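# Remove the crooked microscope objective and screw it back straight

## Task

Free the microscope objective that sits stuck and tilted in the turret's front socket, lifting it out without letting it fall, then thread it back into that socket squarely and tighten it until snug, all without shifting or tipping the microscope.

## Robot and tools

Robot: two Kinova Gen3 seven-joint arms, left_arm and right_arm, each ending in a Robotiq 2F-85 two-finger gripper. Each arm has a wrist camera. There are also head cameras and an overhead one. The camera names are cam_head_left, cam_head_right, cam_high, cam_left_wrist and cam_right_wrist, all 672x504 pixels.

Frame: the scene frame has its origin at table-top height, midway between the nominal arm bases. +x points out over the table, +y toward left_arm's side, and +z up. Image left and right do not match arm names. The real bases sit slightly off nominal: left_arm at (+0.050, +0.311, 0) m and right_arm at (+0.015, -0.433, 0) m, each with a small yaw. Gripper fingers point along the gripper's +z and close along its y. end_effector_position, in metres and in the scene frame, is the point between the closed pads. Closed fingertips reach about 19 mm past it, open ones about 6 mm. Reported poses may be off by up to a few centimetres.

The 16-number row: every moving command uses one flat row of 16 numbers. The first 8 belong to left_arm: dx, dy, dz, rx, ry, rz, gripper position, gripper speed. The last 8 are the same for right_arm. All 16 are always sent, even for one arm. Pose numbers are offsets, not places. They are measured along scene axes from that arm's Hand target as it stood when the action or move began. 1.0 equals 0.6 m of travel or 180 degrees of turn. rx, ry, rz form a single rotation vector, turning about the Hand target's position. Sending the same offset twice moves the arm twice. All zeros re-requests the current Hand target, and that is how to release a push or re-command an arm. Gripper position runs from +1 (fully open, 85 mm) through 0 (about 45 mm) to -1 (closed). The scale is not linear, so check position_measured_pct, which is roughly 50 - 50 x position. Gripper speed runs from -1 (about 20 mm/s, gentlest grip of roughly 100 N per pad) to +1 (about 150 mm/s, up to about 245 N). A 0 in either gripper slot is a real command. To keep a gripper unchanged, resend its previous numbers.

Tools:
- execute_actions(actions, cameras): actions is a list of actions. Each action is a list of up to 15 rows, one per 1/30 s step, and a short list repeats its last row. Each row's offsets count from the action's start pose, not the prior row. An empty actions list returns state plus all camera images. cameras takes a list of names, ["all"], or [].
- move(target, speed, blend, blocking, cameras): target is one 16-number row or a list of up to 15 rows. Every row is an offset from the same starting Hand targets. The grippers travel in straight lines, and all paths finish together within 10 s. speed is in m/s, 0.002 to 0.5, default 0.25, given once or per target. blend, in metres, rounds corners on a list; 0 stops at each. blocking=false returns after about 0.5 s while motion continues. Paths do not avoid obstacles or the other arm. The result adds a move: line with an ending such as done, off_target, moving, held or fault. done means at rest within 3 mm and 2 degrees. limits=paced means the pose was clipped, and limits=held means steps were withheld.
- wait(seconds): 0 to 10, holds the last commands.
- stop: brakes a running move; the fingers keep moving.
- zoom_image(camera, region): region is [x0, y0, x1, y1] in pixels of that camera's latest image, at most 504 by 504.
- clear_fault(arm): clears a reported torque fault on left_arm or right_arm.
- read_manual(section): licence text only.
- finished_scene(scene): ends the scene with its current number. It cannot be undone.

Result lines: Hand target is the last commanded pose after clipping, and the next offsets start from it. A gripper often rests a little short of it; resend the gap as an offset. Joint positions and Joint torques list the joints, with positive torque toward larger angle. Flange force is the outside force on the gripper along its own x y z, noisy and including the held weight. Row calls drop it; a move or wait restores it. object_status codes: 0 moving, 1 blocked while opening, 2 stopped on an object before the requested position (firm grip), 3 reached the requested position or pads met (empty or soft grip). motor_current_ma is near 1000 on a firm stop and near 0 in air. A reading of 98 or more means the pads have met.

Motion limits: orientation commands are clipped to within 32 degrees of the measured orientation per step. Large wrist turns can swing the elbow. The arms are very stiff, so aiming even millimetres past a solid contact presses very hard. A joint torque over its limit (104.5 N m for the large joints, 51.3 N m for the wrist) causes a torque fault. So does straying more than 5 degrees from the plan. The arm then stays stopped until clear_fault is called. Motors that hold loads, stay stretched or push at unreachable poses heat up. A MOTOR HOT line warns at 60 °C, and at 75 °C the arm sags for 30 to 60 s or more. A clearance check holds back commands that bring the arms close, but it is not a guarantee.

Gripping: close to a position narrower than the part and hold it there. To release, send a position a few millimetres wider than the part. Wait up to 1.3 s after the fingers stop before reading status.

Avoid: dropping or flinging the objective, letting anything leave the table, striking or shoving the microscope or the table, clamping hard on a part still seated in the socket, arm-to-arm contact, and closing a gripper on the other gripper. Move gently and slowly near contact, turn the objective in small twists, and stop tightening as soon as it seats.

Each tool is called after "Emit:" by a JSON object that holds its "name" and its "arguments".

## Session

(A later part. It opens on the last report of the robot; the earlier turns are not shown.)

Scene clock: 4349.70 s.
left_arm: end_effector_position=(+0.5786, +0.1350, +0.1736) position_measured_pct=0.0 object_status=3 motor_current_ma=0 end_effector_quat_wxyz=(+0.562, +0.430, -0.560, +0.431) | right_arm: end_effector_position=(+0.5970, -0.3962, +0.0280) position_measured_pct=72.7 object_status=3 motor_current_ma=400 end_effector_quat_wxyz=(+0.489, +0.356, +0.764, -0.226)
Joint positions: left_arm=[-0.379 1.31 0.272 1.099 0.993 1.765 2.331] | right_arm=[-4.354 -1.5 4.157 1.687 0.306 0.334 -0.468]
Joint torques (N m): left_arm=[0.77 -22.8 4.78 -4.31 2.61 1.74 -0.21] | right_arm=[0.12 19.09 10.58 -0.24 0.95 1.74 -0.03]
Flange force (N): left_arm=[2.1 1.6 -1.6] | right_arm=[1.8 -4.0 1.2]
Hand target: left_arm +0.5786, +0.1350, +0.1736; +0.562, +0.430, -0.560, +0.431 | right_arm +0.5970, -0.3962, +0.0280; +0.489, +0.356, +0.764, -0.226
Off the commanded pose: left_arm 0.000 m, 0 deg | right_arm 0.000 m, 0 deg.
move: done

Emit:
{"name": "move", "arguments": {"target": [0,0,0,0,0,0,1,1,0,0,-0.0035,0,0,0,-0.46,-1], "speed": 0.01}}

Emit:
{"name": "move", "arguments": {"target": [0,0,0,0,0,0,1,1,0,0,-0.0012,0,0,0,-0.46,-1], "speed": 0.01}}

Scene clock: 4355.33 s.
left_arm: end_effector_position=(+0.5786, +0.1350, +0.1736) position_measured_pct=0.0 object_status=3 motor_current_ma=0 end_effector_quat_wxyz=(+0.562, +0.430, -0.560, +0.431) | right_arm: end_effector_position=(+0.5969, -0.3962, +0.0259) position_measured_pct=72.7 object_status=3 motor_current_ma=400 end_effector_quat_wxyz=(+0.489, +0.356, +0.764, -0.226)
Joint positions: left_arm=[-0.379 1.31 0.272 1.099 0.993 1.765 2.331] | right_arm=[-4.353 -1.505 4.156 1.685 0.305 0.334 -0.47]
Joint torques (N m): left_arm=[0.72 -22.79 4.77 -4.23 2.61 1.72 -0.22] | right_arm=[0.12 19.13 10.52 -0.22 0.96 1.75 -0.06]
Flange force (N): left_arm=[2.1 1.1 -1.8] | right_arm=[1.7 -4.1 1.2]
Hand target: left_arm +0.5786, +0.1350, +0.1736; +0.562, +0.430, -0.560, +0.431 | right_arm +0.5969, -0.3962, +0.0259; +0.489, +0.356, +0.764, -0.226
Off the commanded pose: left_arm 0.000 m, 0 deg | right_arm 0.000 m, 0 deg.
move: done

Scene clock: 4356.03 s.
left_arm: end_effector_position=(+0.5786, +0.1350, +0.1736) position_measured_pct=0.0 object_status=3 motor_current_ma=0 end_effector_quat_wxyz=(+0.562, +0.430, -0.560, +0.431) | right_arm: end_effector_position=(+0.5970, -0.3962, +0.0252) position_measured_pct=72.7 object_status=3 motor_current_ma=400 end_effector_quat_wxyz=(+0.489, +0.356, +0.764, -0.226)
Joint positions: left_arm=[-0.379 1.31 0.272 1.099 0.993 1.765 2.331] | right_arm=[-4.353 -1.506 4.156 1.684 0.304 0.334 -0.471]
Joint torques (N m): left_arm=[0.77 -22.75 4.76 -4.24 2.68 1.68 -0.18] | right_arm=[0.23 17.48 7.33 -0.9 0.56 0.73 -0.02]
Flange force (N): left_arm=[2.1 1.4 -1.8] | right_arm=[-3.7 -5.0 -2.2]
Hand target: left_arm +0.5786, +0.1350, +0.1736; +0.562, +0.430, -0.560, +0.431 | right_arm +0.5970, -0.3962, +0.0252; +0.489, +0.356, +0.764, -0.226
Off the commanded pose: left_arm 0.000 m, 0 deg | right_arm 0.000 m, 0 deg.
move: done

Emit:
{"name": "move", "arguments": {"target": [[0,0,0,0,0,0,1,1,0,0,0.0005,0,0,0,-0.46,-1],[0,0,0,0,0,0,1,1,0,0,0.0005,0,0,0,-0.24,-1],[0,0,0,0,0,0,1,1,-0.0679,0.0810,0.0498,0,0,0,-0.24,-1],[0,0,0,0,0,0,1,1,-0.0624,0.0948,0.2580,0,0,0,-0.24,-1],[0,0,0,0,0,0,1,1,0.0377,0.0198,0.2747,0,0,0.2083,-0.24,-1],[0,0,0,0,0,0,1,1,-0.0617,-0.0363,0.158,0,0,0.4167,-0.24,-1],[0,0,0,0,0,0,1,1,-0.0558,-0.0347,0.033,0,0,0.4167,0,-1]], "speed": [0.01,0.01,0.08,0.3,0.3,0.3,0.15], "blend": [0,0,0.001,0.04,0.04,0.03,0], "cameras": ["cam_right_wrist"]}}

Scene clock: 4399.43 s.
left_arm: end_effector_position=(+0.5786, +0.1350, +0.1736) position_measured_pct=0.0 object_status=3 motor_current_ma=0 end_effector_quat_wxyz=(+0.562, +0.430, -0.560, +0.431) | right_arm: end_effector_position=(+0.5635, -0.4170, +0.0450) position_measured_pct=49.8 object_status=0 motor_current_ma=0 end_effector_quat_wxyz=(+0.525, -0.183, +0.823, +0.118)
Joint positions: left_arm=[-0.379 1.31 0.272 1.099 0.993 1.765 2.331] | right_arm=[-3.648 -1.65 4.284 2.231 0.363 -2.049 0.623]
Joint torques (N m): left_arm=[0.84 -22.76 4.74 -4.25 2.64 1.73 -0.22] | right_arm=[0.12 17.8 6.46 1.13 -1.78 -1.24 -0.02]
Flange force (N): left_arm=[2.2 1.4 -1.8] | right_arm=[2.1 1.3 -2.5]
Hand target: left_arm +0.5786, +0.1350, +0.1736; +0.562, +0.430, -0.560, +0.431 | right_arm +0.5635, -0.4170, +0.0450; +0.525, -0.183, +0.823, +0.118
Off the commanded pose: left_arm 0.000 m, 0 deg | right_arm 0.000 m, 0 deg.
move: done
Images, in order (width x height): cam_right_wrist 672x504.

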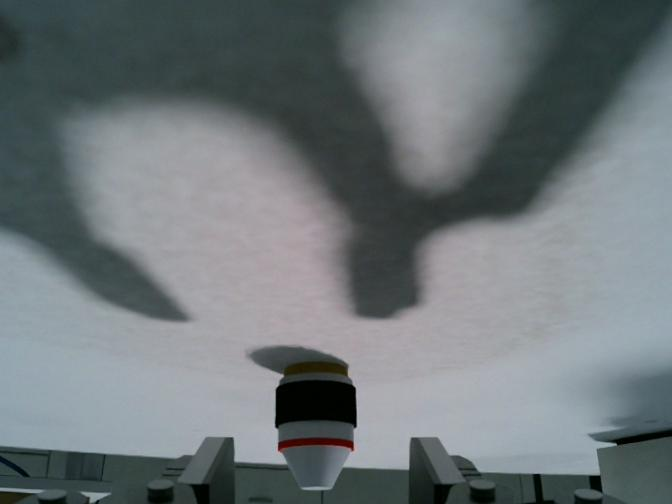

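Emit:
{"name": "zoom_image", "arguments": {"camera": "cam_right_wrist", "region": [230, 340, 410, 504]}}

Scaled by 2.800.

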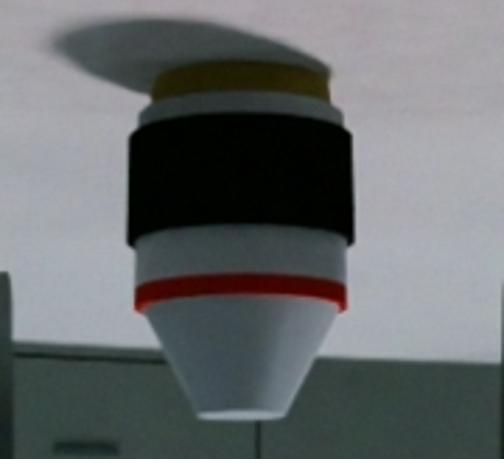

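Emit:
{"name": "move", "arguments": {"target": [0,0,0,0,0,0,1,1,0.0315,0.0130,-0.030,0,0,0,0,-1], "speed": 0.08, "cameras": ["cam_right_wrist"]}}

Emit:
{"name": "zoom_image", "arguments": {"camera": "cam_right_wrist", "region": [230, 340, 410, 504]}}

Scene clock: 4439.17 s.
left_arm: end_effector_position=(+0.5786, +0.1350, +0.1736) position_measured_pct=0.0 object_status=3 motor_current_ma=0 end_effector_quat_wxyz=(+0.562, +0.430, -0.560, +0.431) | right_arm: end_effector_position=(+0.5824, -0.4092, +0.0270) position_measured_pct=49.8 object_status=3 motor_current_ma=0 end_effector_quat_wxyz=(+0.525, -0.183, +0.823, +0.118)
Joint positions: left_arm=[-0.379 1.31 0.272 1.099 0.993 1.765 2.331] | right_arm=[-3.675 -1.66 4.246 2.165 0.319 -1.962 0.609]
Joint torques (N m): left_arm=[0.78 -22.83 4.73 -4.24 2.63 1.81 -0.22] | right_arm=[0.12 18.22 6.77 1.14 -1.84 -1.16 -0.01]
Flange force (N): left_arm=[2.0 1.2 -1.7] | right_arm=[2.2 1.2 -2.6]
Hand target: left_arm +0.5786, +0.1350, +0.1736; +0.562, +0.430, -0.560, +0.431 | right_arm +0.5824, -0.4092, +0.0270; +0.525, -0.183, +0.823, +0.118
Off the commanded pose: left_arm 0.000 m, 0 deg | right_arm 0.000 m, 0 deg.
move: done
Images, in order (width x height): cam_right_wrist 672x504.

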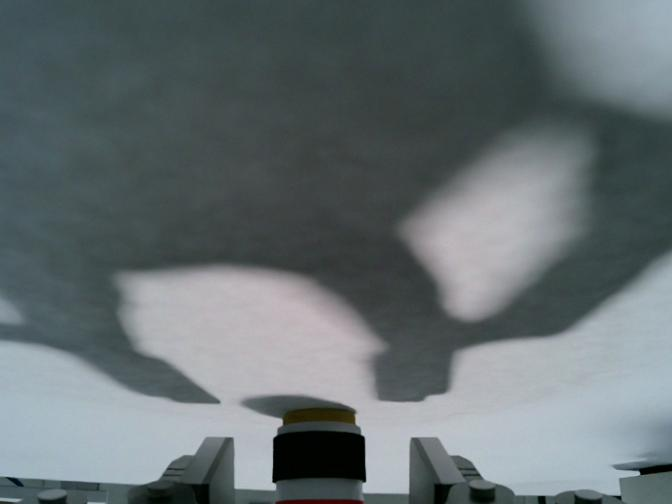

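Scaled by 2.800.

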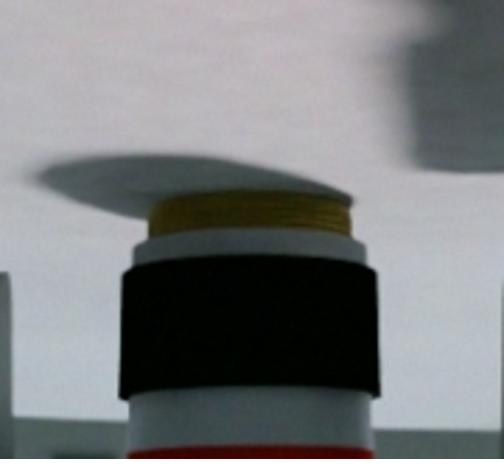

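Emit:
{"name": "move", "arguments": {"target": [0,0,0,0,0,0,1,1,0.0223,0.0098,-0.003,0,0,0,0,-1], "speed": 0.06, "cameras": ["cam_right_wrist"]}}

Emit:
{"name": "zoom_image", "arguments": {"camera": "cam_right_wrist", "region": [230, 340, 410, 504]}}

Scene clock: 4450.53 s.
left_arm: end_effector_position=(+0.5786, +0.1350, +0.1736) position_measured_pct=0.0 object_status=3 motor_current_ma=0 end_effector_quat_wxyz=(+0.562, +0.430, -0.560, +0.431) | right_arm: end_effector_position=(+0.5957, -0.4033, +0.0252) position_measured_pct=49.8 object_status=3 motor_current_ma=0 end_effector_quat_wxyz=(+0.525, -0.183, +0.823, +0.118)
Joint positions: left_arm=[-0.379 1.31 0.272 1.099 0.993 1.765 2.331] | right_arm=[-3.693 -1.65 4.244 2.129 0.313 -1.908 0.591]
Joint torques (N m): left_arm=[0.76 -22.71 4.76 -4.29 2.6 1.72 -0.19] | right_arm=[0.14 18.47 6.96 0.95 -1.91 -1.11 -0.03]
Flange force (N): left_arm=[2.3 1.6 -1.6] | right_arm=[2.1 1.2 -2.6]
Hand target: left_arm +0.5786, +0.1350, +0.1736; +0.562, +0.430, -0.560, +0.431 | right_arm +0.5957, -0.4033, +0.0252; +0.525, -0.183, +0.823, +0.118
Off the commanded pose: left_arm 0.000 m, 0 deg | right_arm 0.000 m, 0 deg.
move: done
Images, in order (width x height): cam_right_wrist 672x504.

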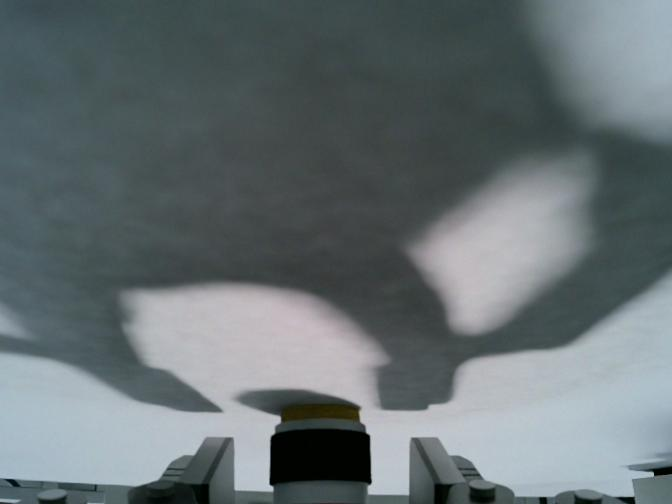

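Scaled by 2.800.

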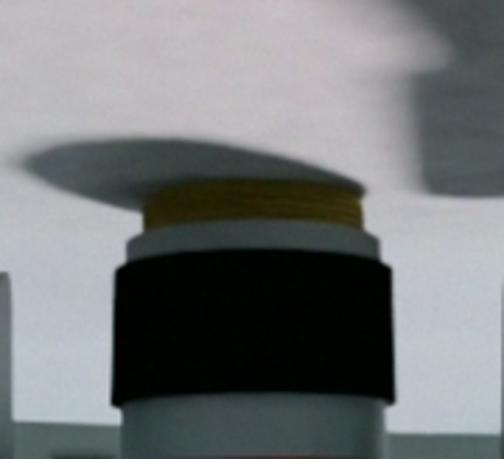

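Emit:
{"name": "move", "arguments": {"target": [[0,0,0,0,0,0,1,1,0.0003,-0.0006,0,0,0,0,0,-1],[0,0,0,0,0,0,1,1,0.0003,-0.0006,0,0,0,0,-0.46,-1]], "speed": 0.03}}

Emit:
{"name": "wait", "arguments": {"seconds": 0.5}}

Scene clock: 4457.50 s.
left_arm: end_effector_position=(+0.5786, +0.1350, +0.1736) position_measured_pct=0.0 object_status=3 motor_current_ma=0 end_effector_quat_wxyz=(+0.562, +0.430, -0.560, +0.431) | right_arm: end_effector_position=(+0.5959, -0.4037, +0.0252) position_measured_pct=72.3 object_status=0 motor_current_ma=230 end_effector_quat_wxyz=(+0.525, -0.183, +0.823, +0.118)
Joint positions: left_arm=[-0.379 1.31 0.272 1.099 0.993 1.765 2.331] | right_arm=[-3.692 -1.65 4.244 2.128 0.313 -1.908 0.591]
Joint torques (N m): left_arm=[0.76 -22.79 4.72 -4.27 2.64 1.77 -0.21] | right_arm=[0.04 18 6.69 0.87 -1.74 -0.97 -0.03]
Flange force (N): left_arm=[2.1 1.4 -1.6] | right_arm=[1.2 1.1 -3.4]
Hand target: left_arm +0.5786, +0.1350, +0.1736; +0.562, +0.430, -0.560, +0.431 | right_arm +0.5959, -0.4037, +0.0252; +0.525, -0.183, +0.823, +0.118
Off the commanded pose: left_arm 0.000 m, 0 deg | right_arm 0.000 m, 0 deg.
move: done

Scene clock: 4458.00 s.
left_arm: end_effector_position=(+0.5786, +0.1350, +0.1736) position_measured_pct=0.0 object_status=3 motor_current_ma=0 end_effector_quat_wxyz=(+0.562, +0.430, -0.560, +0.431) | right_arm: end_effector_position=(+0.5959, -0.4037, +0.0252) position_measured_pct=72.7 object_status=0 motor_current_ma=400 end_effector_quat_wxyz=(+0.525, -0.183, +0.823, +0.118)
Joint positions: left_arm=[-0.379 1.31 0.272 1.099 0.993 1.765 2.331] | right_arm=[-3.692 -1.65 4.244 2.128 0.313 -1.908 0.591]
Joint torques (N m): left_arm=[0.72 -22.78 4.79 -4.3 2.6 1.71 -0.21] | right_arm=[0.08 17.84 6.57 0.87 -1.62 -0.91 -0.03]
Flange force (N): left_arm=[2.2 1.5 -1.6] | right_arm=[0.9 1.3 -3.5]
Hand target: left_arm +0.5786, +0.1350, +0.1736; +0.562, +0.430, -0.560, +0.431 | right_arm +0.5959, -0.4037, +0.0252; +0.525, -0.183, +0.823, +0.118
Tool commands: left_gripper/position=+1.0 left_gripper/speed=+1.0 right_gripper/position=-0.46 right_gripper/speed=-1.0
Off the commanded pose: left_arm 0.000 m, 0 deg | right_arm 0.000 m, 0 deg.
wait: 0.50 s; at rest by 0.23 s

Emit:
{"name": "move", "arguments": {"target": [[0,0,0,0,0,0,1,1,0,0,0.02,0,0,0,-0.46,-1],[0,0,0,0,0,0,1,1,0,0,0.225,0,0,0,-0.46,-1],[0,0,0,0,0,0,1,1,0.0402,0.0312,0.2747,0,0,-0.2083,-0.46,-1],[0,0,0,0,0,0,1,1,-0.0598,0.1062,0.2913,0,0,-0.4167,-0.46,-1]], "speed": [0.03,0.25,0.3,0.35], "blend": [0.002,0.04,0.04,0]}}

Emit:
{"name": "move", "arguments": {"target": [0,0,0,0,0,0,1,1,-0.1033,0.09,0.1167,-0.2915,0.3474,0.211,-0.46,-1], "speed": 0.4}}

Emit:
{"name": "move", "arguments": {"target": [0,0,0,0,0,0,1,1,-0.08,0.07,0.05,-0.2915,0.3474,0.211,-0.46,-1], "speed": 0.4}}

Scene clock: 4472.90 s.
left_arm: end_effector_position=(+0.5786, +0.1350, +0.1736) position_measured_pct=0.0 object_status=3 motor_current_ma=0 end_effector_quat_wxyz=(+0.562, +0.430, -0.560, +0.431) | right_arm: end_effector_position=(+0.5600, -0.3400, +0.2000) position_measured_pct=72.7 object_status=3 motor_current_ma=400 end_effector_quat_wxyz=(+0.489, +0.356, +0.764, -0.226)
Joint positions: left_arm=[-0.379 1.31 0.272 1.099 0.993 1.765 2.331] | right_arm=[-4.503 -1.093 4.2 1.726 0.439 0.619 -0.309]
Joint torques (N m): left_arm=[0.7 -22.82 4.75 -4.21 2.58 1.72 -0.22] | right_arm=[0.17 17.9 9.34 -4.6 1.66 1.33 -0.03]
Flange force (N): left_arm=[2.0 0.9 -1.8] | right_arm=[2.9 -4.1 2.1]
Hand target: left_arm +0.5786, +0.1350, +0.1736; +0.562, +0.430, -0.560, +0.431 | right_arm +0.5601, -0.3400, +0.2000; +0.489, +0.356, +0.764, -0.226
Off the commanded pose: left_arm 0.000 m, 0 deg | right_arm 0.000 m, 0 deg.
move: done

Scene clock: 4475.37 s.
left_arm: end_effector_position=(+0.5786, +0.1350, +0.1736) position_measured_pct=0.0 object_status=3 motor_current_ma=0 end_effector_quat_wxyz=(+0.562, +0.430, -0.560, +0.431) | right_arm: end_effector_position=(+0.4981, -0.2860, +0.2700) position_measured_pct=72.7 object_status=3 motor_current_ma=400 end_effector_quat_wxyz=(+0.184, -0.289, +0.793, -0.504)
Joint positions: left_arm=[-0.379 1.31 0.272 1.099 0.993 1.765 2.331] | right_arm=[-4.529 -0.764 3.86 1.705 0.787 1.042 1.034]
Joint torques (N m): left_arm=[0.78 -22.76 4.76 -4.22 2.62 1.76 -0.18] | right_arm=[0.12 17.07 5.86 -6.66 2.29 1.98 0.02]
Flange force (N): left_arm=[2.1 1.3 -1.7] | right_arm=[2.7 3.1 2.8]
Hand target: left_arm +0.5786, +0.1350, +0.1736; +0.562, +0.430, -0.560, +0.431 | right_arm +0.4981, -0.2860, +0.2700; +0.184, -0.289, +0.793, -0.504
Off the commanded pose: left_arm 0.000 m, 0 deg | right_arm 0.000 m, 0 deg.
move: done

Scene clock: 4477.80 s.
left_arm: end_effector_position=(+0.5786, +0.1350, +0.1736) position_measured_pct=0.0 object_status=3 motor_current_ma=0 end_effector_quat_wxyz=(+0.562, +0.430, -0.560, +0.431) | right_arm: end_effector_position=(+0.4501, -0.2440, +0.3000) position_measured_pct=72.7 object_status=3 motor_current_ma=400 end_effector_quat_wxyz=(+0.228, +0.764, -0.357, +0.486)
Joint positions: left_arm=[-0.379 1.31 0.272 1.099 0.993 1.765 2.331] | right_arm=[-4.468 -0.638 3.53 1.657 0.892 1.354 2.505]
Joint torques (N m): left_arm=[0.71 -22.71 4.78 -4.25 2.59 1.73 -0.18] | right_arm=[0.19 17.62 3.63 -7.21 2.41 2.2 -0.04]
Flange force (N): left_arm=[2.2 1.4 -1.6] | right_arm=[-3.1 2.2 2.9]
Hand target: left_arm +0.5786, +0.1350, +0.1736; +0.562, +0.430, -0.560, +0.431 | right_arm +0.4501, -0.2440, +0.3000; +0.228, +0.764, -0.357, +0.486
Off the commanded pose: left_arm 0.000 m, 0 deg | right_arm 0.000 m, 0 deg.
move: done

Emit:
{"name": "move", "arguments": {"target": [[0,0,0,0,0,0,1,1,-0.0633,0.3317,-0.1358,-0.0494,-0.0779,0.1926,-0.46,-1],[0,0,0,0,0,0,1,1,0.1025,0.2874,-0.1428,-0.0494,-0.0779,0.1926,-0.46,-1]], "speed": [0.35,0.12], "blend": [0.01,0], "cameras": ["cam_right_wrist","cam_left_wrist"]}}

Emit:
{"name": "zoom_image", "arguments": {"camera": "cam_right_wrist", "region": [256, 340, 384, 468]}}

Emit:
{"name": "zoom_image", "arguments": {"camera": "cam_left_wrist", "region": [300, 225, 360, 285]}}

Scene clock: 4491.20 s.
left_arm: end_effector_position=(+0.5786, +0.1350, +0.1736) position_measured_pct=0.0 object_status=3 motor_current_ma=0 end_effector_quat_wxyz=(+0.562, +0.430, -0.560, +0.431) | right_arm: end_effector_position=(+0.5116, -0.0715, +0.2143) position_measured_pct=72.7 object_status=3 motor_current_ma=400 end_effector_quat_wxyz=(+0.086, +0.752, -0.101, +0.646)
Joint positions: left_arm=[-0.379 1.31 0.272 1.099 0.993 1.765 2.331] | right_arm=[-4.62 -0.984 3.564 1.713 1.45 1.066 2.075]
Joint torques (N m): left_arm=[0.72 -22.77 4.79 -4.26 2.56 1.78 -0.27] | right_arm=[0.09 20.86 5.99 -5.41 1.44 3.28 -0.02]
Flange force (N): left_arm=[2.2 1.2 -1.6] | right_arm=[-2.5 2.9 0.6]
Hand target: left_arm +0.5786, +0.1350, +0.1736; +0.562, +0.430, -0.560, +0.431 | right_arm +0.5116, -0.0715, +0.2143; +0.086, +0.752, -0.101, +0.646
Off the commanded pose: left_arm 0.000 m, 0 deg | right_arm 0.000 m, 0 deg.
move: done
Images, in order (width x height): cam_left_wrist 672x504, cam_right_wrist 672x504.

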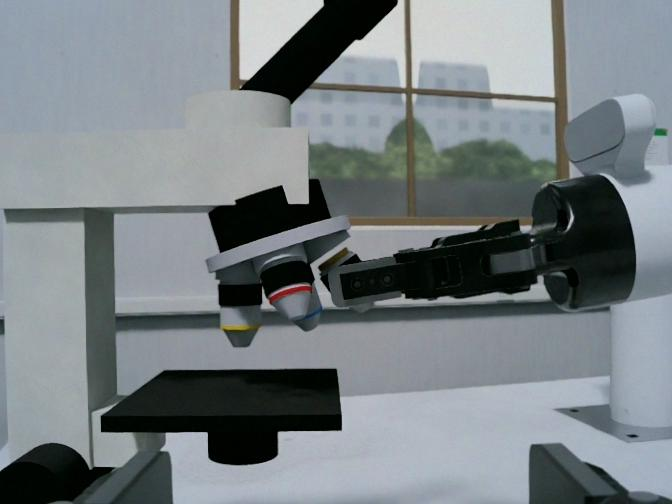

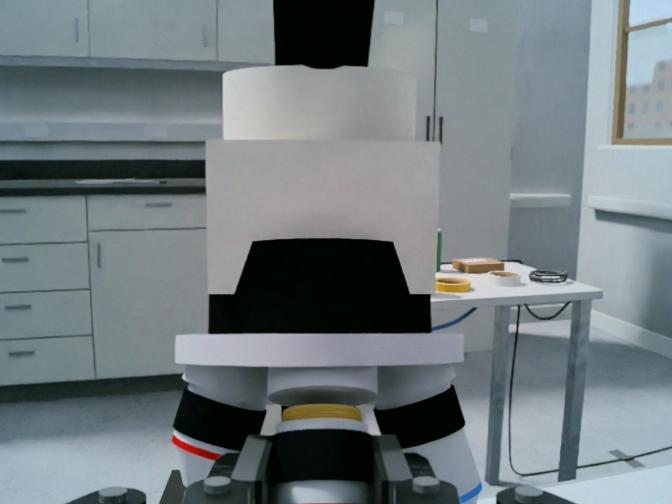

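Scaled by 3.938.

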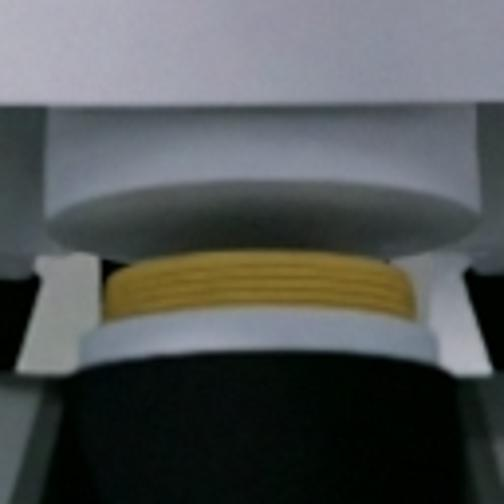

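Scaled by 8.400.

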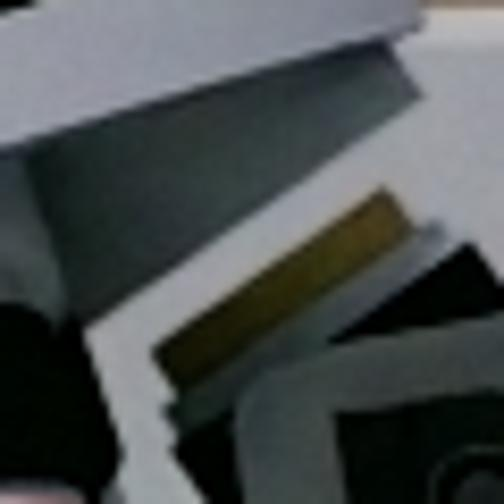

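Emit:
{"name": "move", "arguments": {"target": [0,0,0,0,0,0,1,1,0.00106,-0.00028,0.00507,-0.00158,-0.0059,0,-0.46,-1], "speed": 0.02, "cameras": ["cam_right_wrist","cam_left_wrist"]}}

Emit:
{"name": "zoom_image", "arguments": {"camera": "cam_left_wrist", "region": [300, 225, 360, 285]}}

Emit:
{"name": "zoom_image", "arguments": {"camera": "cam_right_wrist", "region": [256, 340, 384, 468]}}

Scene clock: 4533.43 s.
left_arm: end_effector_position=(+0.5786, +0.1350, +0.1736) position_measured_pct=0.0 object_status=3 motor_current_ma=0 end_effector_quat_wxyz=(+0.562, +0.430, -0.560, +0.431) | right_arm: end_effector_position=(+0.5122, -0.0717, +0.2173) position_measured_pct=72.7 object_status=3 motor_current_ma=400 end_effector_quat_wxyz=(+0.087, +0.746, -0.100, +0.653)
Joint positions: left_arm=[-0.379 1.31 0.272 1.099 0.993 1.765 2.331] | right_arm=[-4.624 -0.992 3.572 1.712 1.457 1.076 2.065]
Joint torques (N m): left_arm=[0.73 -22.76 4.83 -4.31 2.65 1.7 -0.16] | right_arm=[0.15 20.86 5.98 -5.28 1.44 3.31 0]
Flange force (N): left_arm=[2.1 1.7 -1.6] | right_arm=[-2.5 2.8 0.5]
Hand target: left_arm +0.5786, +0.1350, +0.1736; +0.562, +0.430, -0.560, +0.431 | right_arm +0.5122, -0.0717, +0.2173; +0.087, +0.746, -0.100, +0.653
Off the commanded pose: left_arm 0.000 m, 0 deg | right_arm 0.000 m, 0 deg.
move: done
Images, in order (width x height): cam_left_wrist 672x504, cam_right_wrist 672x504.

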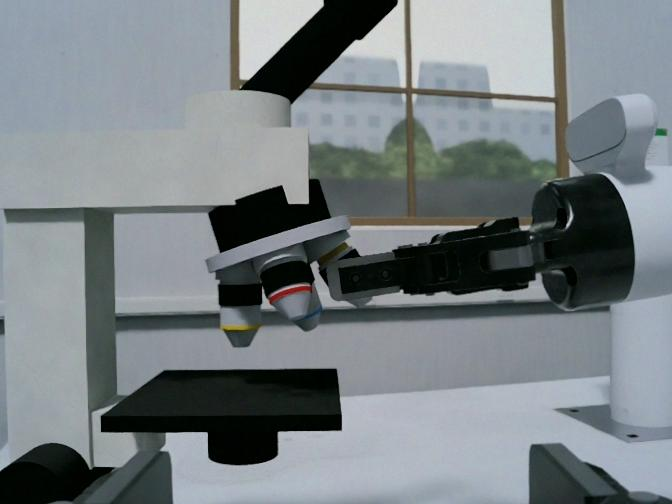

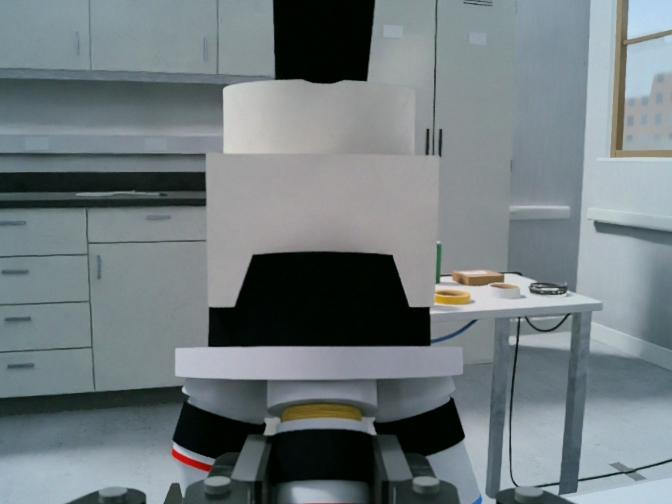

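Scaled by 8.400.

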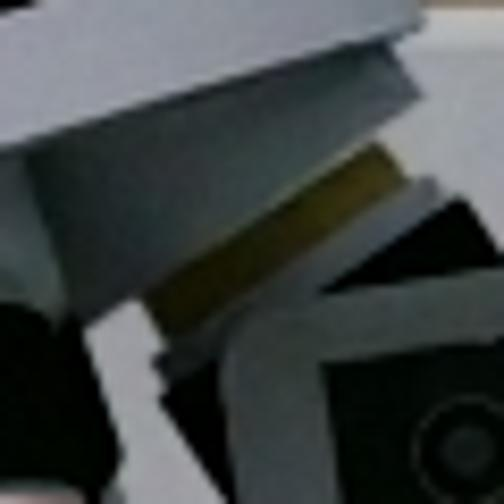

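Scaled by 3.938.

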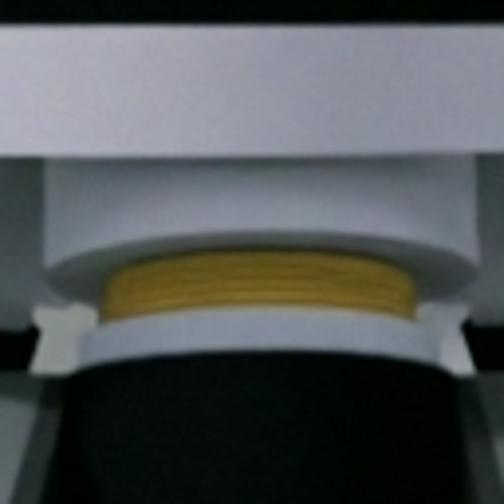

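Emit:
{"name": "move", "arguments": {"target": [[0,0,0,0,0,0,1,1,-0.00266,0.00072,-0.00417,0,0,0,-0.46,-1],[0,0,0,0,0,0,1,1,-0.00167,0.00585,-0.00458,-0.1023,0.0302,-0.1626,-0.46,-1]], "speed": [0.03,0.2], "blend": [0.001,0], "cameras": ["cam_right_wrist","cam_left_wrist"]}}

Emit:
{"name": "zoom_image", "arguments": {"camera": "cam_left_wrist", "region": [300, 225, 360, 285]}}

Emit:
{"name": "zoom_image", "arguments": {"camera": "cam_right_wrist", "region": [256, 340, 384, 468]}}

Scene clock: 4562.60 s.
left_arm: end_effector_position=(+0.5786, +0.1350, +0.1736) position_measured_pct=0.0 object_status=3 motor_current_ma=0 end_effector_quat_wxyz=(+0.562, +0.430, -0.560, +0.431) | right_arm: end_effector_position=(+0.5112, -0.0682, +0.2146) position_measured_pct=72.7 object_status=3 motor_current_ma=400 end_effector_quat_wxyz=(+0.370, +0.703, -0.176, +0.582)
Joint positions: left_arm=[-0.379 1.31 0.272 1.099 0.993 1.765 2.331] | right_arm=[-4.463 -1.287 3.486 0.938 1.036 1.676 2.854]
Joint torques (N m): left_arm=[0.79 -22.8 4.8 -4.24 2.64 1.72 -0.21] | right_arm=[0.15 25.95 5.34 -6.78 2.69 2.33 -0.08]
Flange force (N): left_arm=[2.1 1.3 -1.8] | right_arm=[-3.0 3.6 2.3]
Hand target: left_arm +0.5786, +0.1350, +0.1736; +0.562, +0.430, -0.560, +0.431 | right_arm +0.5112, -0.0682, +0.2146; +0.370, +0.703, -0.176, +0.582
Off the commanded pose: left_arm 0.000 m, 0 deg | right_arm 0.000 m, 0 deg.
move: done
Images, in order (width x height): cam_left_wrist 672x504, cam_right_wrist 672x504.

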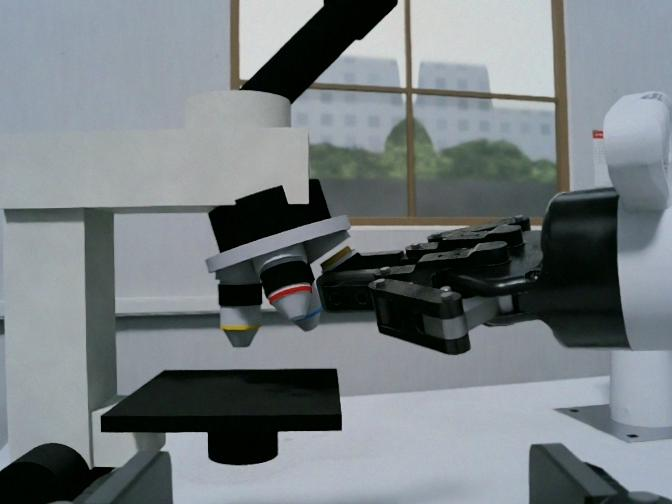

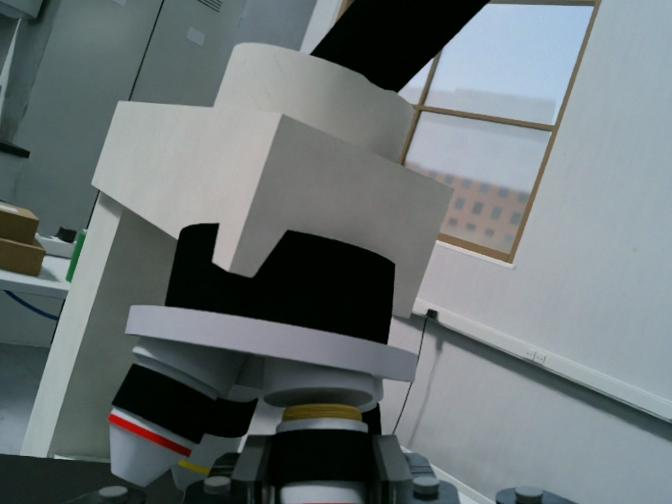

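Scaled by 8.400.

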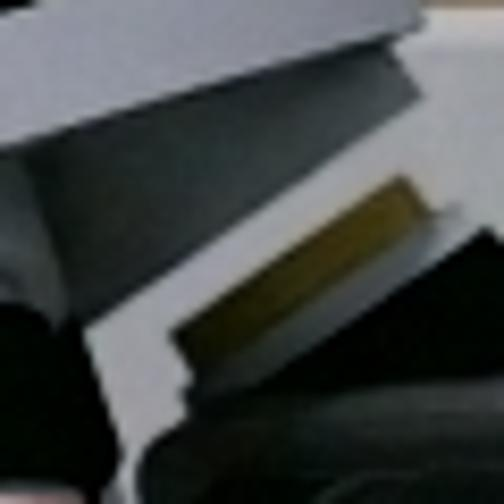

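Scaled by 3.938.

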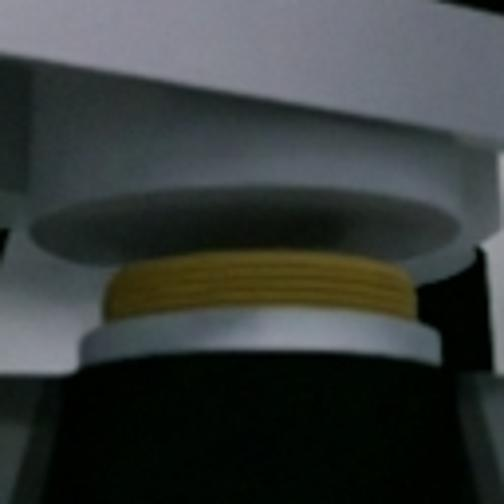

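Emit:
{"name": "move", "arguments": {"target": [0,0,0,0,0,0,1,1,0.00382,0.0009,0.00472,0,0,0,-0.46,-1], "speed": 0.02, "cameras": ["cam_right_wrist","cam_left_wrist"]}}

Emit:
{"name": "zoom_image", "arguments": {"camera": "cam_left_wrist", "region": [300, 225, 360, 285]}}

Emit:
{"name": "zoom_image", "arguments": {"camera": "cam_right_wrist", "region": [256, 340, 384, 468]}}

Scene clock: 4579.43 s.
left_arm: end_effector_position=(+0.5786, +0.1350, +0.1736) position_measured_pct=0.0 object_status=3 motor_current_ma=0 end_effector_quat_wxyz=(+0.562, +0.430, -0.560, +0.431) | right_arm: end_effector_position=(+0.5135, -0.0677, +0.2174) position_measured_pct=72.7 object_status=3 motor_current_ma=400 end_effector_quat_wxyz=(+0.370, +0.703, -0.176, +0.582)
Joint positions: left_arm=[-0.379 1.31 0.272 1.099 0.993 1.765 2.331] | right_arm=[-4.46 -1.286 3.487 0.93 1.038 1.676 2.863]
Joint torques (N m): left_arm=[0.85 -22.76 4.82 -4.2 2.6 1.71 -0.25] | right_arm=[0.13 25.99 5.36 -6.84 2.74 2.29 -0.04]
Flange force (N): left_arm=[2.2 1.1 -2.0] | right_arm=[-3.1 3.7 2.3]
Hand target: left_arm +0.5786, +0.1350, +0.1736; +0.562, +0.430, -0.560, +0.431 | right_arm +0.5135, -0.0677, +0.2174; +0.370, +0.703, -0.176, +0.582
Off the commanded pose: left_arm 0.000 m, 0 deg | right_arm 0.000 m, 0 deg.
move: done
Images, in order (width x height): cam_left_wrist 672x504, cam_right_wrist 672x504.

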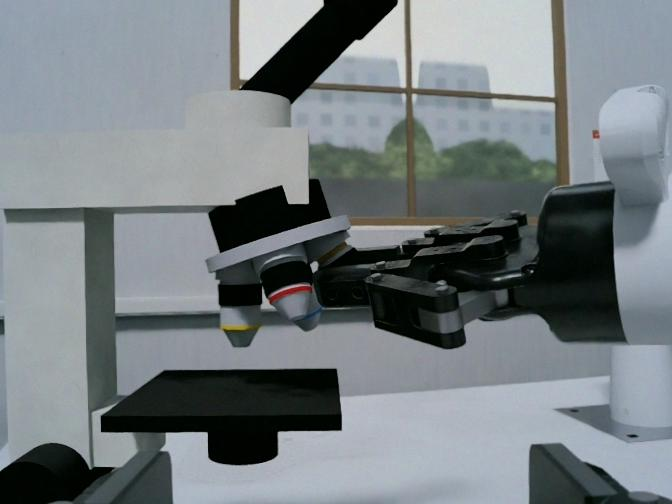

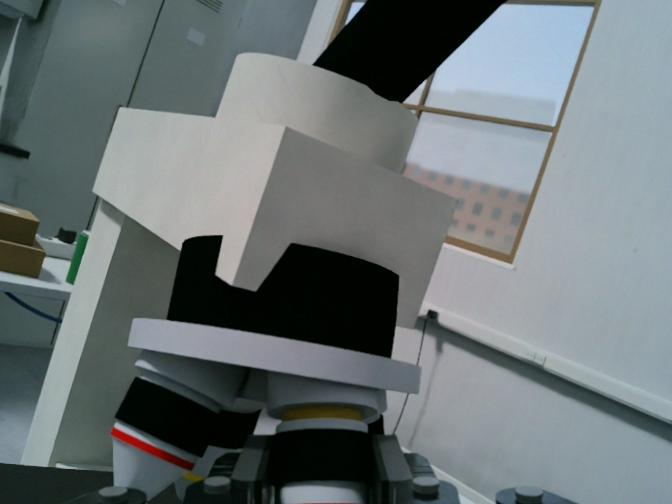

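Scaled by 8.400.

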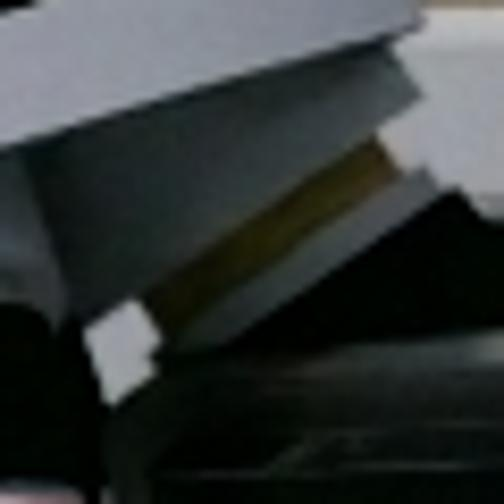

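Scaled by 3.938.

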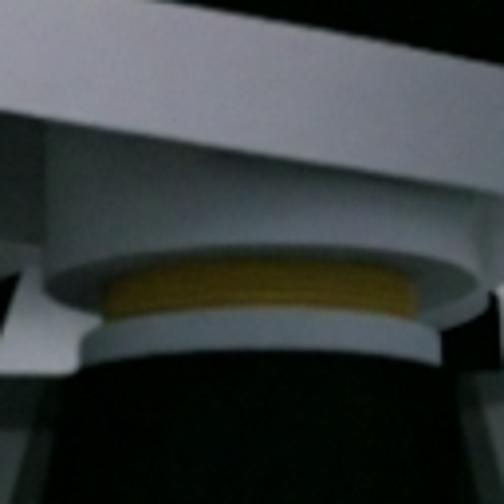

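Emit:
{"name": "move", "arguments": {"target": [0,0,0,0,0,0,1,1,0.00109,-0.00029,0.0017,0,0,0,-0.46,-1], "speed": 0.01}}

Emit:
{"name": "move", "arguments": {"target": [0,0,0,0,0,0,1,1,0.00027,-0.00007,0.00042,0,0,0,-0.46,-1], "speed": 0.01}}

Scene clock: 4587.60 s.
left_arm: end_effector_position=(+0.5786, +0.1350, +0.1736) position_measured_pct=0.0 object_status=3 motor_current_ma=0 end_effector_quat_wxyz=(+0.562, +0.430, -0.560, +0.431) | right_arm: end_effector_position=(+0.5141, -0.0678, +0.2184) position_measured_pct=72.7 object_status=3 motor_current_ma=400 end_effector_quat_wxyz=(+0.370, +0.703, -0.176, +0.582)
Joint positions: left_arm=[-0.379 1.31 0.272 1.099 0.993 1.765 2.331] | right_arm=[-4.459 -1.285 3.488 0.93 1.039 1.676 2.865]
Joint torques (N m): left_arm=[0.79 -22.74 4.75 -4.22 2.58 1.71 -0.18] | right_arm=[2.78 29.66 9.16 -8.1 5.34 2.58 -0.06]
Flange force (N): left_arm=[2.2 1.2 -1.8] | right_arm=[-11.4 5.5 -2.0]
Hand target: left_arm +0.5786, +0.1350, +0.1736; +0.562, +0.430, -0.560, +0.431 | right_arm +0.5141, -0.0678, +0.2184; +0.370, +0.703, -0.176, +0.582
Off the commanded pose: left_arm 0.000 m, 0 deg | right_arm 0.000 m, 0 deg.
move: done

Scene clock: 4588.30 s.
left_arm: end_effector_position=(+0.5786, +0.1350, +0.1736) position_measured_pct=0.0 object_status=3 motor_current_ma=0 end_effector_quat_wxyz=(+0.562, +0.430, -0.560, +0.431) | right_arm: end_effector_position=(+0.5143, -0.0679, +0.2187) position_measured_pct=72.7 object_status=3 motor_current_ma=400 end_effector_quat_wxyz=(+0.370, +0.703, -0.176, +0.582)
Joint positions: left_arm=[-0.379 1.31 0.272 1.099 0.993 1.765 2.331] | right_arm=[-4.459 -1.284 3.488 0.93 1.039 1.676 2.865]
Joint torques (N m): left_arm=[0.75 -22.76 4.73 -4.27 2.6 1.78 -0.16] | right_arm=[2.45 30.12 9.42 -8.25 5.5 2.85 -0.08]
Flange force (N): left_arm=[2.1 1.5 -1.5] | right_arm=[-12.2 5.0 -1.3]
Hand target: left_arm +0.5786, +0.1350, +0.1736; +0.562, +0.430, -0.560, +0.431 | right_arm +0.5143, -0.0679, +0.2187; +0.370, +0.703, -0.176, +0.582
Off the commanded pose: left_arm 0.000 m, 0 deg | right_arm 0.000 m, 0 deg.
move: done

Emit:
{"name": "move", "arguments": {"target": [0,0,0,0,0,0,1,1,-0.0003,0.0001,-0.0005,0,0,0,-0.46,-1], "speed": 0.01}}

Scene clock: 4597.27 s.
left_arm: end_effector_position=(+0.5786, +0.1350, +0.1736) position_measured_pct=0.0 object_status=3 motor_current_ma=0 end_effector_quat_wxyz=(+0.562, +0.430, -0.560, +0.431) | right_arm: end_effector_position=(+0.5141, -0.0678, +0.2185) position_measured_pct=72.7 object_status=3 motor_current_ma=400 end_effector_quat_wxyz=(+0.370, +0.703, -0.176, +0.582)
Joint positions: left_arm=[-0.379 1.31 0.272 1.099 0.993 1.765 2.331] | right_arm=[-4.459 -1.284 3.488 0.93 1.039 1.676 2.865]
Joint torques (N m): left_arm=[0.71 -22.78 4.79 -4.28 2.63 1.71 -0.23] | right_arm=[2.65 29.55 9.1 -8.24 5.38 2.46 -0.05]
Flange force (N): left_arm=[2.1 1.3 -1.7] | right_arm=[-11.4 6.3 -1.7]
Hand target: left_arm +0.5786, +0.1350, +0.1736; +0.562, +0.430, -0.560, +0.431 | right_arm +0.5141, -0.0678, +0.2184; +0.370, +0.703, -0.176, +0.582
Off the commanded pose: left_arm 0.000 m, 0 deg | right_arm 0.000 m, 0 deg.
move: done

Emit:
{"name": "move", "arguments": {"target": [0,0,0,0,0,0,1,1,-0.00036,0.0001,-0.00056,0,0,0,-0.46,-1], "speed": 0.01}}

Scene clock: 4602.20 s.
left_arm: end_effector_position=(+0.5786, +0.1350, +0.1736) position_measured_pct=0.0 object_status=3 motor_current_ma=0 end_effector_quat_wxyz=(+0.562, +0.430, -0.560, +0.431) | right_arm: end_effector_position=(+0.5139, -0.0678, +0.2181) position_measured_pct=72.7 object_status=3 motor_current_ma=400 end_effector_quat_wxyz=(+0.370, +0.703, -0.176, +0.582)
Joint positions: left_arm=[-0.379 1.31 0.272 1.099 0.993 1.765 2.331] | right_arm=[-4.459 -1.285 3.488 0.93 1.038 1.676 2.864]
Joint torques (N m): left_arm=[0.74 -22.82 4.69 -4.23 2.59 1.74 -0.19] | right_arm=[2.11 27.96 7.61 -7.87 4.49 1.8 -0.01]
Flange force (N): left_arm=[2.0 1.1 -1.7] | right_arm=[-8.2 6.9 -1.2]
Hand target: left_arm +0.5786, +0.1350, +0.1736; +0.562, +0.430, -0.560, +0.431 | right_arm +0.5139, -0.0677, +0.2181; +0.370, +0.703, -0.176, +0.582
Off the commanded pose: left_arm 0.000 m, 0 deg | right_arm 0.000 m, 0 deg.
move: done

Emit:
{"name": "move", "arguments": {"target": [0,0,0,0,0,0,1,1,-0.0011,-0.00178,0.0008,0.0296,-0.0079,0.0463,-0.46,-1], "speed": 0.08}}

Scene clock: 4626.27 s.
left_arm: end_effector_position=(+0.5786, +0.1350, +0.1736) position_measured_pct=0.0 object_status=3 motor_current_ma=0 end_effector_quat_wxyz=(+0.562, +0.430, -0.560, +0.431) | right_arm: end_effector_position=(+0.5133, -0.0688, +0.2185) position_measured_pct=72.7 object_status=3 motor_current_ma=400 end_effector_quat_wxyz=(+0.291, +0.723, -0.155, +0.607)
Joint positions: left_arm=[-0.379 1.31 0.272 1.099 0.993 1.765 2.331] | right_arm=[-4.515 -1.168 3.493 1.19 1.094 1.479 2.665]
Joint torques (N m): left_arm=[0.73 -22.73 4.82 -4.26 2.55 1.69 -0.24] | right_arm=[-0.05 27.06 7.58 -7.75 4.06 3.25 -0.07]
Flange force (N): left_arm=[2.3 1.2 -1.7] | right_arm=[-8.2 3.7 2.0]
Hand target: left_arm +0.5786, +0.1350, +0.1736; +0.562, +0.430, -0.560, +0.431 | right_arm +0.5133, -0.0688, +0.2185; +0.291, +0.723, -0.155, +0.607
Off the commanded pose: left_arm 0.000 m, 0 deg | right_arm 0.000 m, 0 deg.
move: done

Emit:
{"name": "move", "arguments": {"target": [0,0,0,0,0,0,1,1,-0.0004,-0.0019,0.00033,0.0296,-0.0079,0.0463,-0.46,-1], "speed": 0.08}}

Scene clock: 4638.97 s.
left_arm: end_effector_position=(+0.5786, +0.1350, +0.1736) position_measured_pct=0.0 object_status=3 motor_current_ma=0 end_effector_quat_wxyz=(+0.562, +0.430, -0.560, +0.431) | right_arm: end_effector_position=(+0.5130, -0.0699, +0.2187) position_measured_pct=72.7 object_status=3 motor_current_ma=400 end_effector_quat_wxyz=(+0.211, +0.737, -0.134, +0.628)
Joint positions: left_arm=[-0.379 1.31 0.272 1.099 0.993 1.765 2.331] | right_arm=[-4.563 -1.077 3.515 1.415 1.194 1.296 2.458]
Joint torques (N m): left_arm=[0.73 -22.82 4.78 -4.22 2.58 1.73 -0.22] | right_arm=[0.16 25.65 8.09 -8.08 4.04 3.47 -0.09]
Flange force (N): left_arm=[2.0 1.0 -1.8] | right_arm=[-8.6 5.7 0.3]
Hand target: left_arm +0.5786, +0.1350, +0.1736; +0.562, +0.430, -0.560, +0.431 | right_arm +0.5130, -0.0699, +0.2187; +0.211, +0.737, -0.134, +0.628
Off the commanded pose: left_arm 0.000 m, 0 deg | right_arm 0.000 m, 0 deg.
move: done

Emit:
{"name": "move", "arguments": {"target": [0,0,0,0,0,0,1,1,-0.00013,-0.0026,-0.00035,0.0296,-0.0079,0.0463,-0.46,-1], "speed": 0.08}}

Scene clock: 4649.17 s.
left_arm: end_effector_position=(+0.5786, +0.1350, +0.1736) position_measured_pct=0.0 object_status=3 motor_current_ma=0 end_effector_quat_wxyz=(+0.562, +0.430, -0.560, +0.431) | right_arm: end_effector_position=(+0.5129, -0.0715, +0.2185) position_measured_pct=72.7 object_status=3 motor_current_ma=400 end_effector_quat_wxyz=(+0.128, +0.746, -0.112, +0.643)
Joint positions: left_arm=[-0.379 1.31 0.272 1.099 0.993 1.765 2.331] | right_arm=[-4.607 -1.009 3.554 1.619 1.348 1.132 2.217]
Joint torques (N m): left_arm=[0.72 -22.74 4.75 -4.21 2.66 1.72 -0.21] | right_arm=[2.01 22.52 7.99 -6.43 2.44 3.57 -0.05]
Flange force (N): left_arm=[2.1 1.1 -1.8] | right_arm=[-5.4 4.3 -3.5]
Hand target: left_arm +0.5786, +0.1350, +0.1736; +0.562, +0.430, -0.560, +0.431 | right_arm +0.5129, -0.0715, +0.2185; +0.128, +0.746, -0.112, +0.643
Off the commanded pose: left_arm 0.000 m, 0 deg | right_arm 0.000 m, 0 deg.
move: done

Emit:
{"name": "move", "arguments": {"target": [0,0,0,0,0,0,1,1,-0.00068,-0.00233,0.00065,0.0296,-0.0079,0.0463,-0.46,-1], "speed": 0.08}}

Scene clock: 4658.70 s.
left_arm: end_effector_position=(+0.5786, +0.1350, +0.1736) position_measured_pct=0.0 object_status=3 motor_current_ma=0 end_effector_quat_wxyz=(+0.562, +0.430, -0.560, +0.431) | right_arm: end_effector_position=(+0.5125, -0.0729, +0.2189) position_measured_pct=72.7 object_status=3 motor_current_ma=400 end_effector_quat_wxyz=(+0.045, +0.750, -0.089, +0.654)
Joint positions: left_arm=[-0.379 1.31 0.272 1.099 0.993 1.765 2.331] | right_arm=[-4.641 -0.966 3.602 1.802 1.574 1.011 1.919]
Joint torques (N m): left_arm=[0.74 -22.79 4.77 -4.25 2.64 1.71 -0.21] | right_arm=[0.74 22.5 8.72 -4.81 0.93 5.56 -0.1]
Flange force (N): left_arm=[2.1 1.2 -1.8] | right_arm=[-8.1 -0.4 2.8]
Hand target: left_arm +0.5786, +0.1350, +0.1736; +0.562, +0.430, -0.560, +0.431 | right_arm +0.5125, -0.0729, +0.2189; +0.045, +0.750, -0.089, +0.654
Off the commanded pose: left_arm 0.000 m, 0 deg | right_arm 0.000 m, 0 deg.
move: done

Emit:
{"name": "move", "arguments": {"target": [0,0,0,0,0,0,1,1,-0.00038,0.00025,-0.00128,0,0,0,-0.46,-1], "speed": 0.01}}

Emit:
{"name": "move", "arguments": {"target": [0,0,0,0,0,0,1,1,-0.00036,0.0001,-0.00056,0,0,0,-0.46,-1], "speed": 0.01}}

Scene clock: 4666.40 s.
left_arm: end_effector_position=(+0.5786, +0.1350, +0.1736) position_measured_pct=0.0 object_status=3 motor_current_ma=0 end_effector_quat_wxyz=(+0.562, +0.430, -0.560, +0.431) | right_arm: end_effector_position=(+0.5123, -0.0728, +0.2182) position_measured_pct=72.7 object_status=3 motor_current_ma=400 end_effector_quat_wxyz=(+0.045, +0.750, -0.089, +0.654)
Joint positions: left_arm=[-0.379 1.31 0.272 1.099 0.993 1.765 2.331] | right_arm=[-4.641 -0.968 3.602 1.802 1.573 1.011 1.918]
Joint torques (N m): left_arm=[0.76 -22.83 4.73 -4.22 2.62 1.67 -0.17] | right_arm=[-0.01 18.74 4.72 -3.14 0.04 2.76 -0.16]
Flange force (N): left_arm=[2.0 1.1 -1.9] | right_arm=[1.1 -0.9 2.9]
Hand target: left_arm +0.5786, +0.1350, +0.1736; +0.562, +0.430, -0.560, +0.431 | right_arm +0.5123, -0.0728, +0.2181; +0.045, +0.750, -0.089, +0.654
Off the commanded pose: left_arm 0.000 m, 0 deg | right_arm 0.000 m, 0 deg.
move: done

Scene clock: 4667.10 s.
left_arm: end_effector_position=(+0.5786, +0.1350, +0.1736) position_measured_pct=0.0 object_status=3 motor_current_ma=0 end_effector_quat_wxyz=(+0.562, +0.430, -0.560, +0.431) | right_arm: end_effector_position=(+0.5121, -0.0727, +0.2178) position_measured_pct=72.7 object_status=3 motor_current_ma=400 end_effector_quat_wxyz=(+0.045, +0.750, -0.089, +0.654)
Joint positions: left_arm=[-0.379 1.31 0.272 1.099 0.993 1.765 2.331] | right_arm=[-4.641 -0.968 3.602 1.802 1.573 1.011 1.917]
Joint torques (N m): left_arm=[0.76 -22.73 4.78 -4.19 2.58 1.74 -0.18] | right_arm=[-0.93 17.21 2.54 -2.15 -0.49 1.63 -0.07]
Flange force (N): left_arm=[2.1 1.1 -1.8] | right_arm=[4.8 -1.4 5.0]
Hand target: left_arm +0.5786, +0.1350, +0.1736; +0.562, +0.430, -0.560, +0.431 | right_arm +0.5121, -0.0727, +0.2178; +0.045, +0.750, -0.089, +0.654
Off the commanded pose: left_arm 0.000 m, 0 deg | right_arm 0.000 m, 0 deg.
move: done

Emit:
{"name": "move", "arguments": {"target": [0,0,0,0,0,0,1,1,0.00023,-0.0021,0.00107,0.0296,-0.0079,0.0463,-0.46,-1], "speed": 0.08}}

Scene clock: 4676.70 s.
left_arm: end_effector_position=(+0.5786, +0.1350, +0.1736) position_measured_pct=0.0 object_status=3 motor_current_ma=0 end_effector_quat_wxyz=(+0.562, +0.430, -0.560, +0.431) | right_arm: end_effector_position=(+0.5122, -0.0740, +0.2184) position_measured_pct=72.7 object_status=3 motor_current_ma=400 end_effector_quat_wxyz=(-0.038, +0.747, -0.065, +0.660)
Joint positions: left_arm=[-0.379 1.31 0.272 1.099 0.993 1.765 2.331] | right_arm=[-4.639 -0.946 3.63 1.965 1.874 0.981 1.567]
Joint torques (N m): left_arm=[0.85 -22.78 4.74 -4.27 2.6 1.76 -0.24] | right_arm=[-0.19 18.85 5.55 -2.29 -0.41 3.59 -0.14]
Flange force (N): left_arm=[2.2 1.4 -1.8] | right_arm=[-1.8 -2.4 5.0]
Hand target: left_arm +0.5786, +0.1350, +0.1736; +0.562, +0.430, -0.560, +0.431 | right_arm +0.5122, -0.0740, +0.2185; -0.038, +0.747, -0.065, +0.660
Off the commanded pose: left_arm 0.000 m, 0 deg | right_arm 0.000 m, 0 deg.
move: done

Emit:
{"name": "move", "arguments": {"target": [0,0,0,0,0,0,1,1,0.00075,-0.00128,-0.00025,0.0296,-0.0079,0.0463,-0.46,-1], "speed": 0.08}}

Scene clock: 4689.50 s.
left_arm: end_effector_position=(+0.5786, +0.1350, +0.1736) position_measured_pct=0.0 object_status=3 motor_current_ma=0 end_effector_quat_wxyz=(+0.562, +0.430, -0.560, +0.431) | right_arm: end_effector_position=(+0.5127, -0.0747, +0.2183) position_measured_pct=72.7 object_status=3 motor_current_ma=400 end_effector_quat_wxyz=(-0.122, +0.739, -0.041, +0.661)
Joint positions: left_arm=[-0.379 1.31 0.272 1.099 0.993 1.765 2.331] | right_arm=[-4.58 -0.944 3.619 2.102 2.191 1.077 1.232]
Joint torques (N m): left_arm=[0.86 -22.83 4.82 -4.24 2.54 1.73 -0.2] | right_arm=[1.09 18.29 5.95 -2.98 -0.62 3.45 -0.07]
Flange force (N): left_arm=[2.0 1.3 -1.9] | right_arm=[-2.0 -1.0 -0.8]
Hand target: left_arm +0.5786, +0.1350, +0.1736; +0.562, +0.430, -0.560, +0.431 | right_arm +0.5127, -0.0747, +0.2183; -0.122, +0.739, -0.041, +0.661
Off the commanded pose: left_arm 0.000 m, 0 deg | right_arm 0.000 m, 0 deg.
move: done

Emit:
{"name": "move", "arguments": {"target": [0,0,0,0,0,0,1,1,0.00032,-0.00117,-0.00007,0.0296,-0.0079,0.0463,-0.46,-1], "speed": 0.08}}

Scene clock: 4697.87 s.
left_arm: end_effector_position=(+0.5786, +0.1350, +0.1736) position_measured_pct=0.0 object_status=3 motor_current_ma=0 end_effector_quat_wxyz=(+0.562, +0.430, -0.560, +0.431) | right_arm: end_effector_position=(+0.5129, -0.0754, +0.2183) position_measured_pct=72.7 object_status=3 motor_current_ma=400 end_effector_quat_wxyz=(-0.204, +0.725, -0.016, +0.657)
Joint positions: left_arm=[-0.379 1.31 0.272 1.099 0.993 1.765 2.331] | right_arm=[-4.486 -0.972 3.606 2.209 2.466 1.261 0.963]
Joint torques (N m): left_arm=[0.74 -22.81 4.76 -4.23 2.59 1.75 -0.22] | right_arm=[0.62 19.03 5.84 -3.64 -0.95 3.95 -0.03]
Flange force (N): left_arm=[2.0 1.1 -1.8] | right_arm=[-3.0 0.8 -2.4]
Hand target: left_arm +0.5786, +0.1350, +0.1736; +0.562, +0.430, -0.560, +0.431 | right_arm +0.5129, -0.0754, +0.2183; -0.204, +0.725, -0.016, +0.657
Off the commanded pose: left_arm 0.000 m, 0 deg | right_arm 0.000 m, 0 deg.
move: done

Emit:
{"name": "move", "arguments": {"target": [0,0,0,0,0,0,1,1,0.0003,-0.00138,-0.00055,0.0296,-0.0079,0.0463,-0.46,-1], "speed": 0.08}}

Scene clock: 4705.20 s.
left_arm: end_effector_position=(+0.5786, +0.1350, +0.1736) position_measured_pct=0.0 object_status=3 motor_current_ma=0 end_effector_quat_wxyz=(+0.562, +0.430, -0.560, +0.431) | right_arm: end_effector_position=(+0.5130, -0.0763, +0.2179) position_measured_pct=72.7 object_status=3 motor_current_ma=400 end_effector_quat_wxyz=(-0.285, +0.706, +0.009, +0.648)
Joint positions: left_arm=[-0.379 1.31 0.272 1.099 0.993 1.765 2.331] | right_arm=[-4.376 -1.035 3.614 2.274 2.694 1.492 0.76]
Joint torques (N m): left_arm=[0.82 -22.76 4.78 -4.32 2.62 1.72 -0.21] | right_arm=[0.39 19.15 5.14 -2.63 -1.37 3.65 -0.03]
Flange force (N): left_arm=[2.2 1.7 -1.6] | right_arm=[-2.7 0.6 -1.6]
Hand target: left_arm +0.5786, +0.1350, +0.1736; +0.562, +0.430, -0.560, +0.431 | right_arm +0.5131, -0.0763, +0.2179; -0.285, +0.706, +0.009, +0.648
Off the commanded pose: left_arm 0.000 m, 0 deg | right_arm 0.000 m, 0 deg.
move: done

Emit:
{"name": "move", "arguments": {"target": [0,0,0,0,0,0,1,1,0.00095,-0.00115,-0.00058,0.0296,-0.0079,0.0463,-0.46,-1], "speed": 0.08}}

Emit:
{"name": "move", "arguments": {"target": [0,0,0,0,0,0,1,1,0.00075,-0.00112,-0.00069,0.0296,-0.0079,0.0463,-0.46,-1], "speed": 0.08}}

Scene clock: 4714.90 s.
left_arm: end_effector_position=(+0.5786, +0.1350, +0.1736) position_measured_pct=0.0 object_status=3 motor_current_ma=0 end_effector_quat_wxyz=(+0.562, +0.430, -0.560, +0.431) | right_arm: end_effector_position=(+0.5136, -0.0769, +0.2176) position_measured_pct=72.7 object_status=3 motor_current_ma=400 end_effector_quat_wxyz=(-0.364, +0.682, +0.034, +0.634)
Joint positions: left_arm=[-0.379 1.31 0.272 1.099 0.993 1.765 2.331] | right_arm=[-4.26 -1.121 3.642 2.288 2.884 1.733 0.613]
Joint torques (N m): left_arm=[0.83 -22.71 4.73 -4.25 2.63 1.73 -0.19] | right_arm=[1.2 20.21 5.6 -2.93 -1.96 3.54 -0.04]
Flange force (N): left_arm=[2.2 1.5 -1.7] | right_arm=[-3.7 -0.6 -4.8]
Hand target: left_arm +0.5786, +0.1350, +0.1736; +0.562, +0.430, -0.560, +0.431 | right_arm +0.5136, -0.0769, +0.2176; -0.364, +0.682, +0.034, +0.634
Off the commanded pose: left_arm 0.000 m, 0 deg | right_arm 0.000 m, 0 deg.
move: done

Scene clock: 4716.30 s.
left_arm: end_effector_position=(+0.5786, +0.1350, +0.1736) position_measured_pct=0.0 object_status=3 motor_current_ma=0 end_effector_quat_wxyz=(+0.562, +0.430, -0.560, +0.431) | right_arm: end_effector_position=(+0.5141, -0.0776, +0.2172) position_measured_pct=72.7 object_status=3 motor_current_ma=400 end_effector_quat_wxyz=(-0.440, +0.652, +0.058, +0.615)
Joint positions: left_arm=[-0.379 1.31 0.272 1.099 0.993 1.765 2.331] | right_arm=[-4.15 -1.212 3.679 2.25 3.041 1.95 0.51]
Joint torques (N m): left_arm=[0.71 -22.83 4.73 -4.29 2.62 1.74 -0.19] | right_arm=[1.13 21.68 5.46 -2.72 -2.16 3.71 -0.03]
Flange force (N): left_arm=[2.0 1.4 -1.6] | right_arm=[-5.0 -0.5 -4.7]
Hand target: left_arm +0.5786, +0.1350, +0.1736; +0.562, +0.430, -0.560, +0.431 | right_arm +0.5141, -0.0776, +0.2172; -0.440, +0.652, +0.058, +0.615
Off the commanded pose: left_arm 0.000 m, 0 deg | right_arm 0.000 m, 0 deg.
move: done


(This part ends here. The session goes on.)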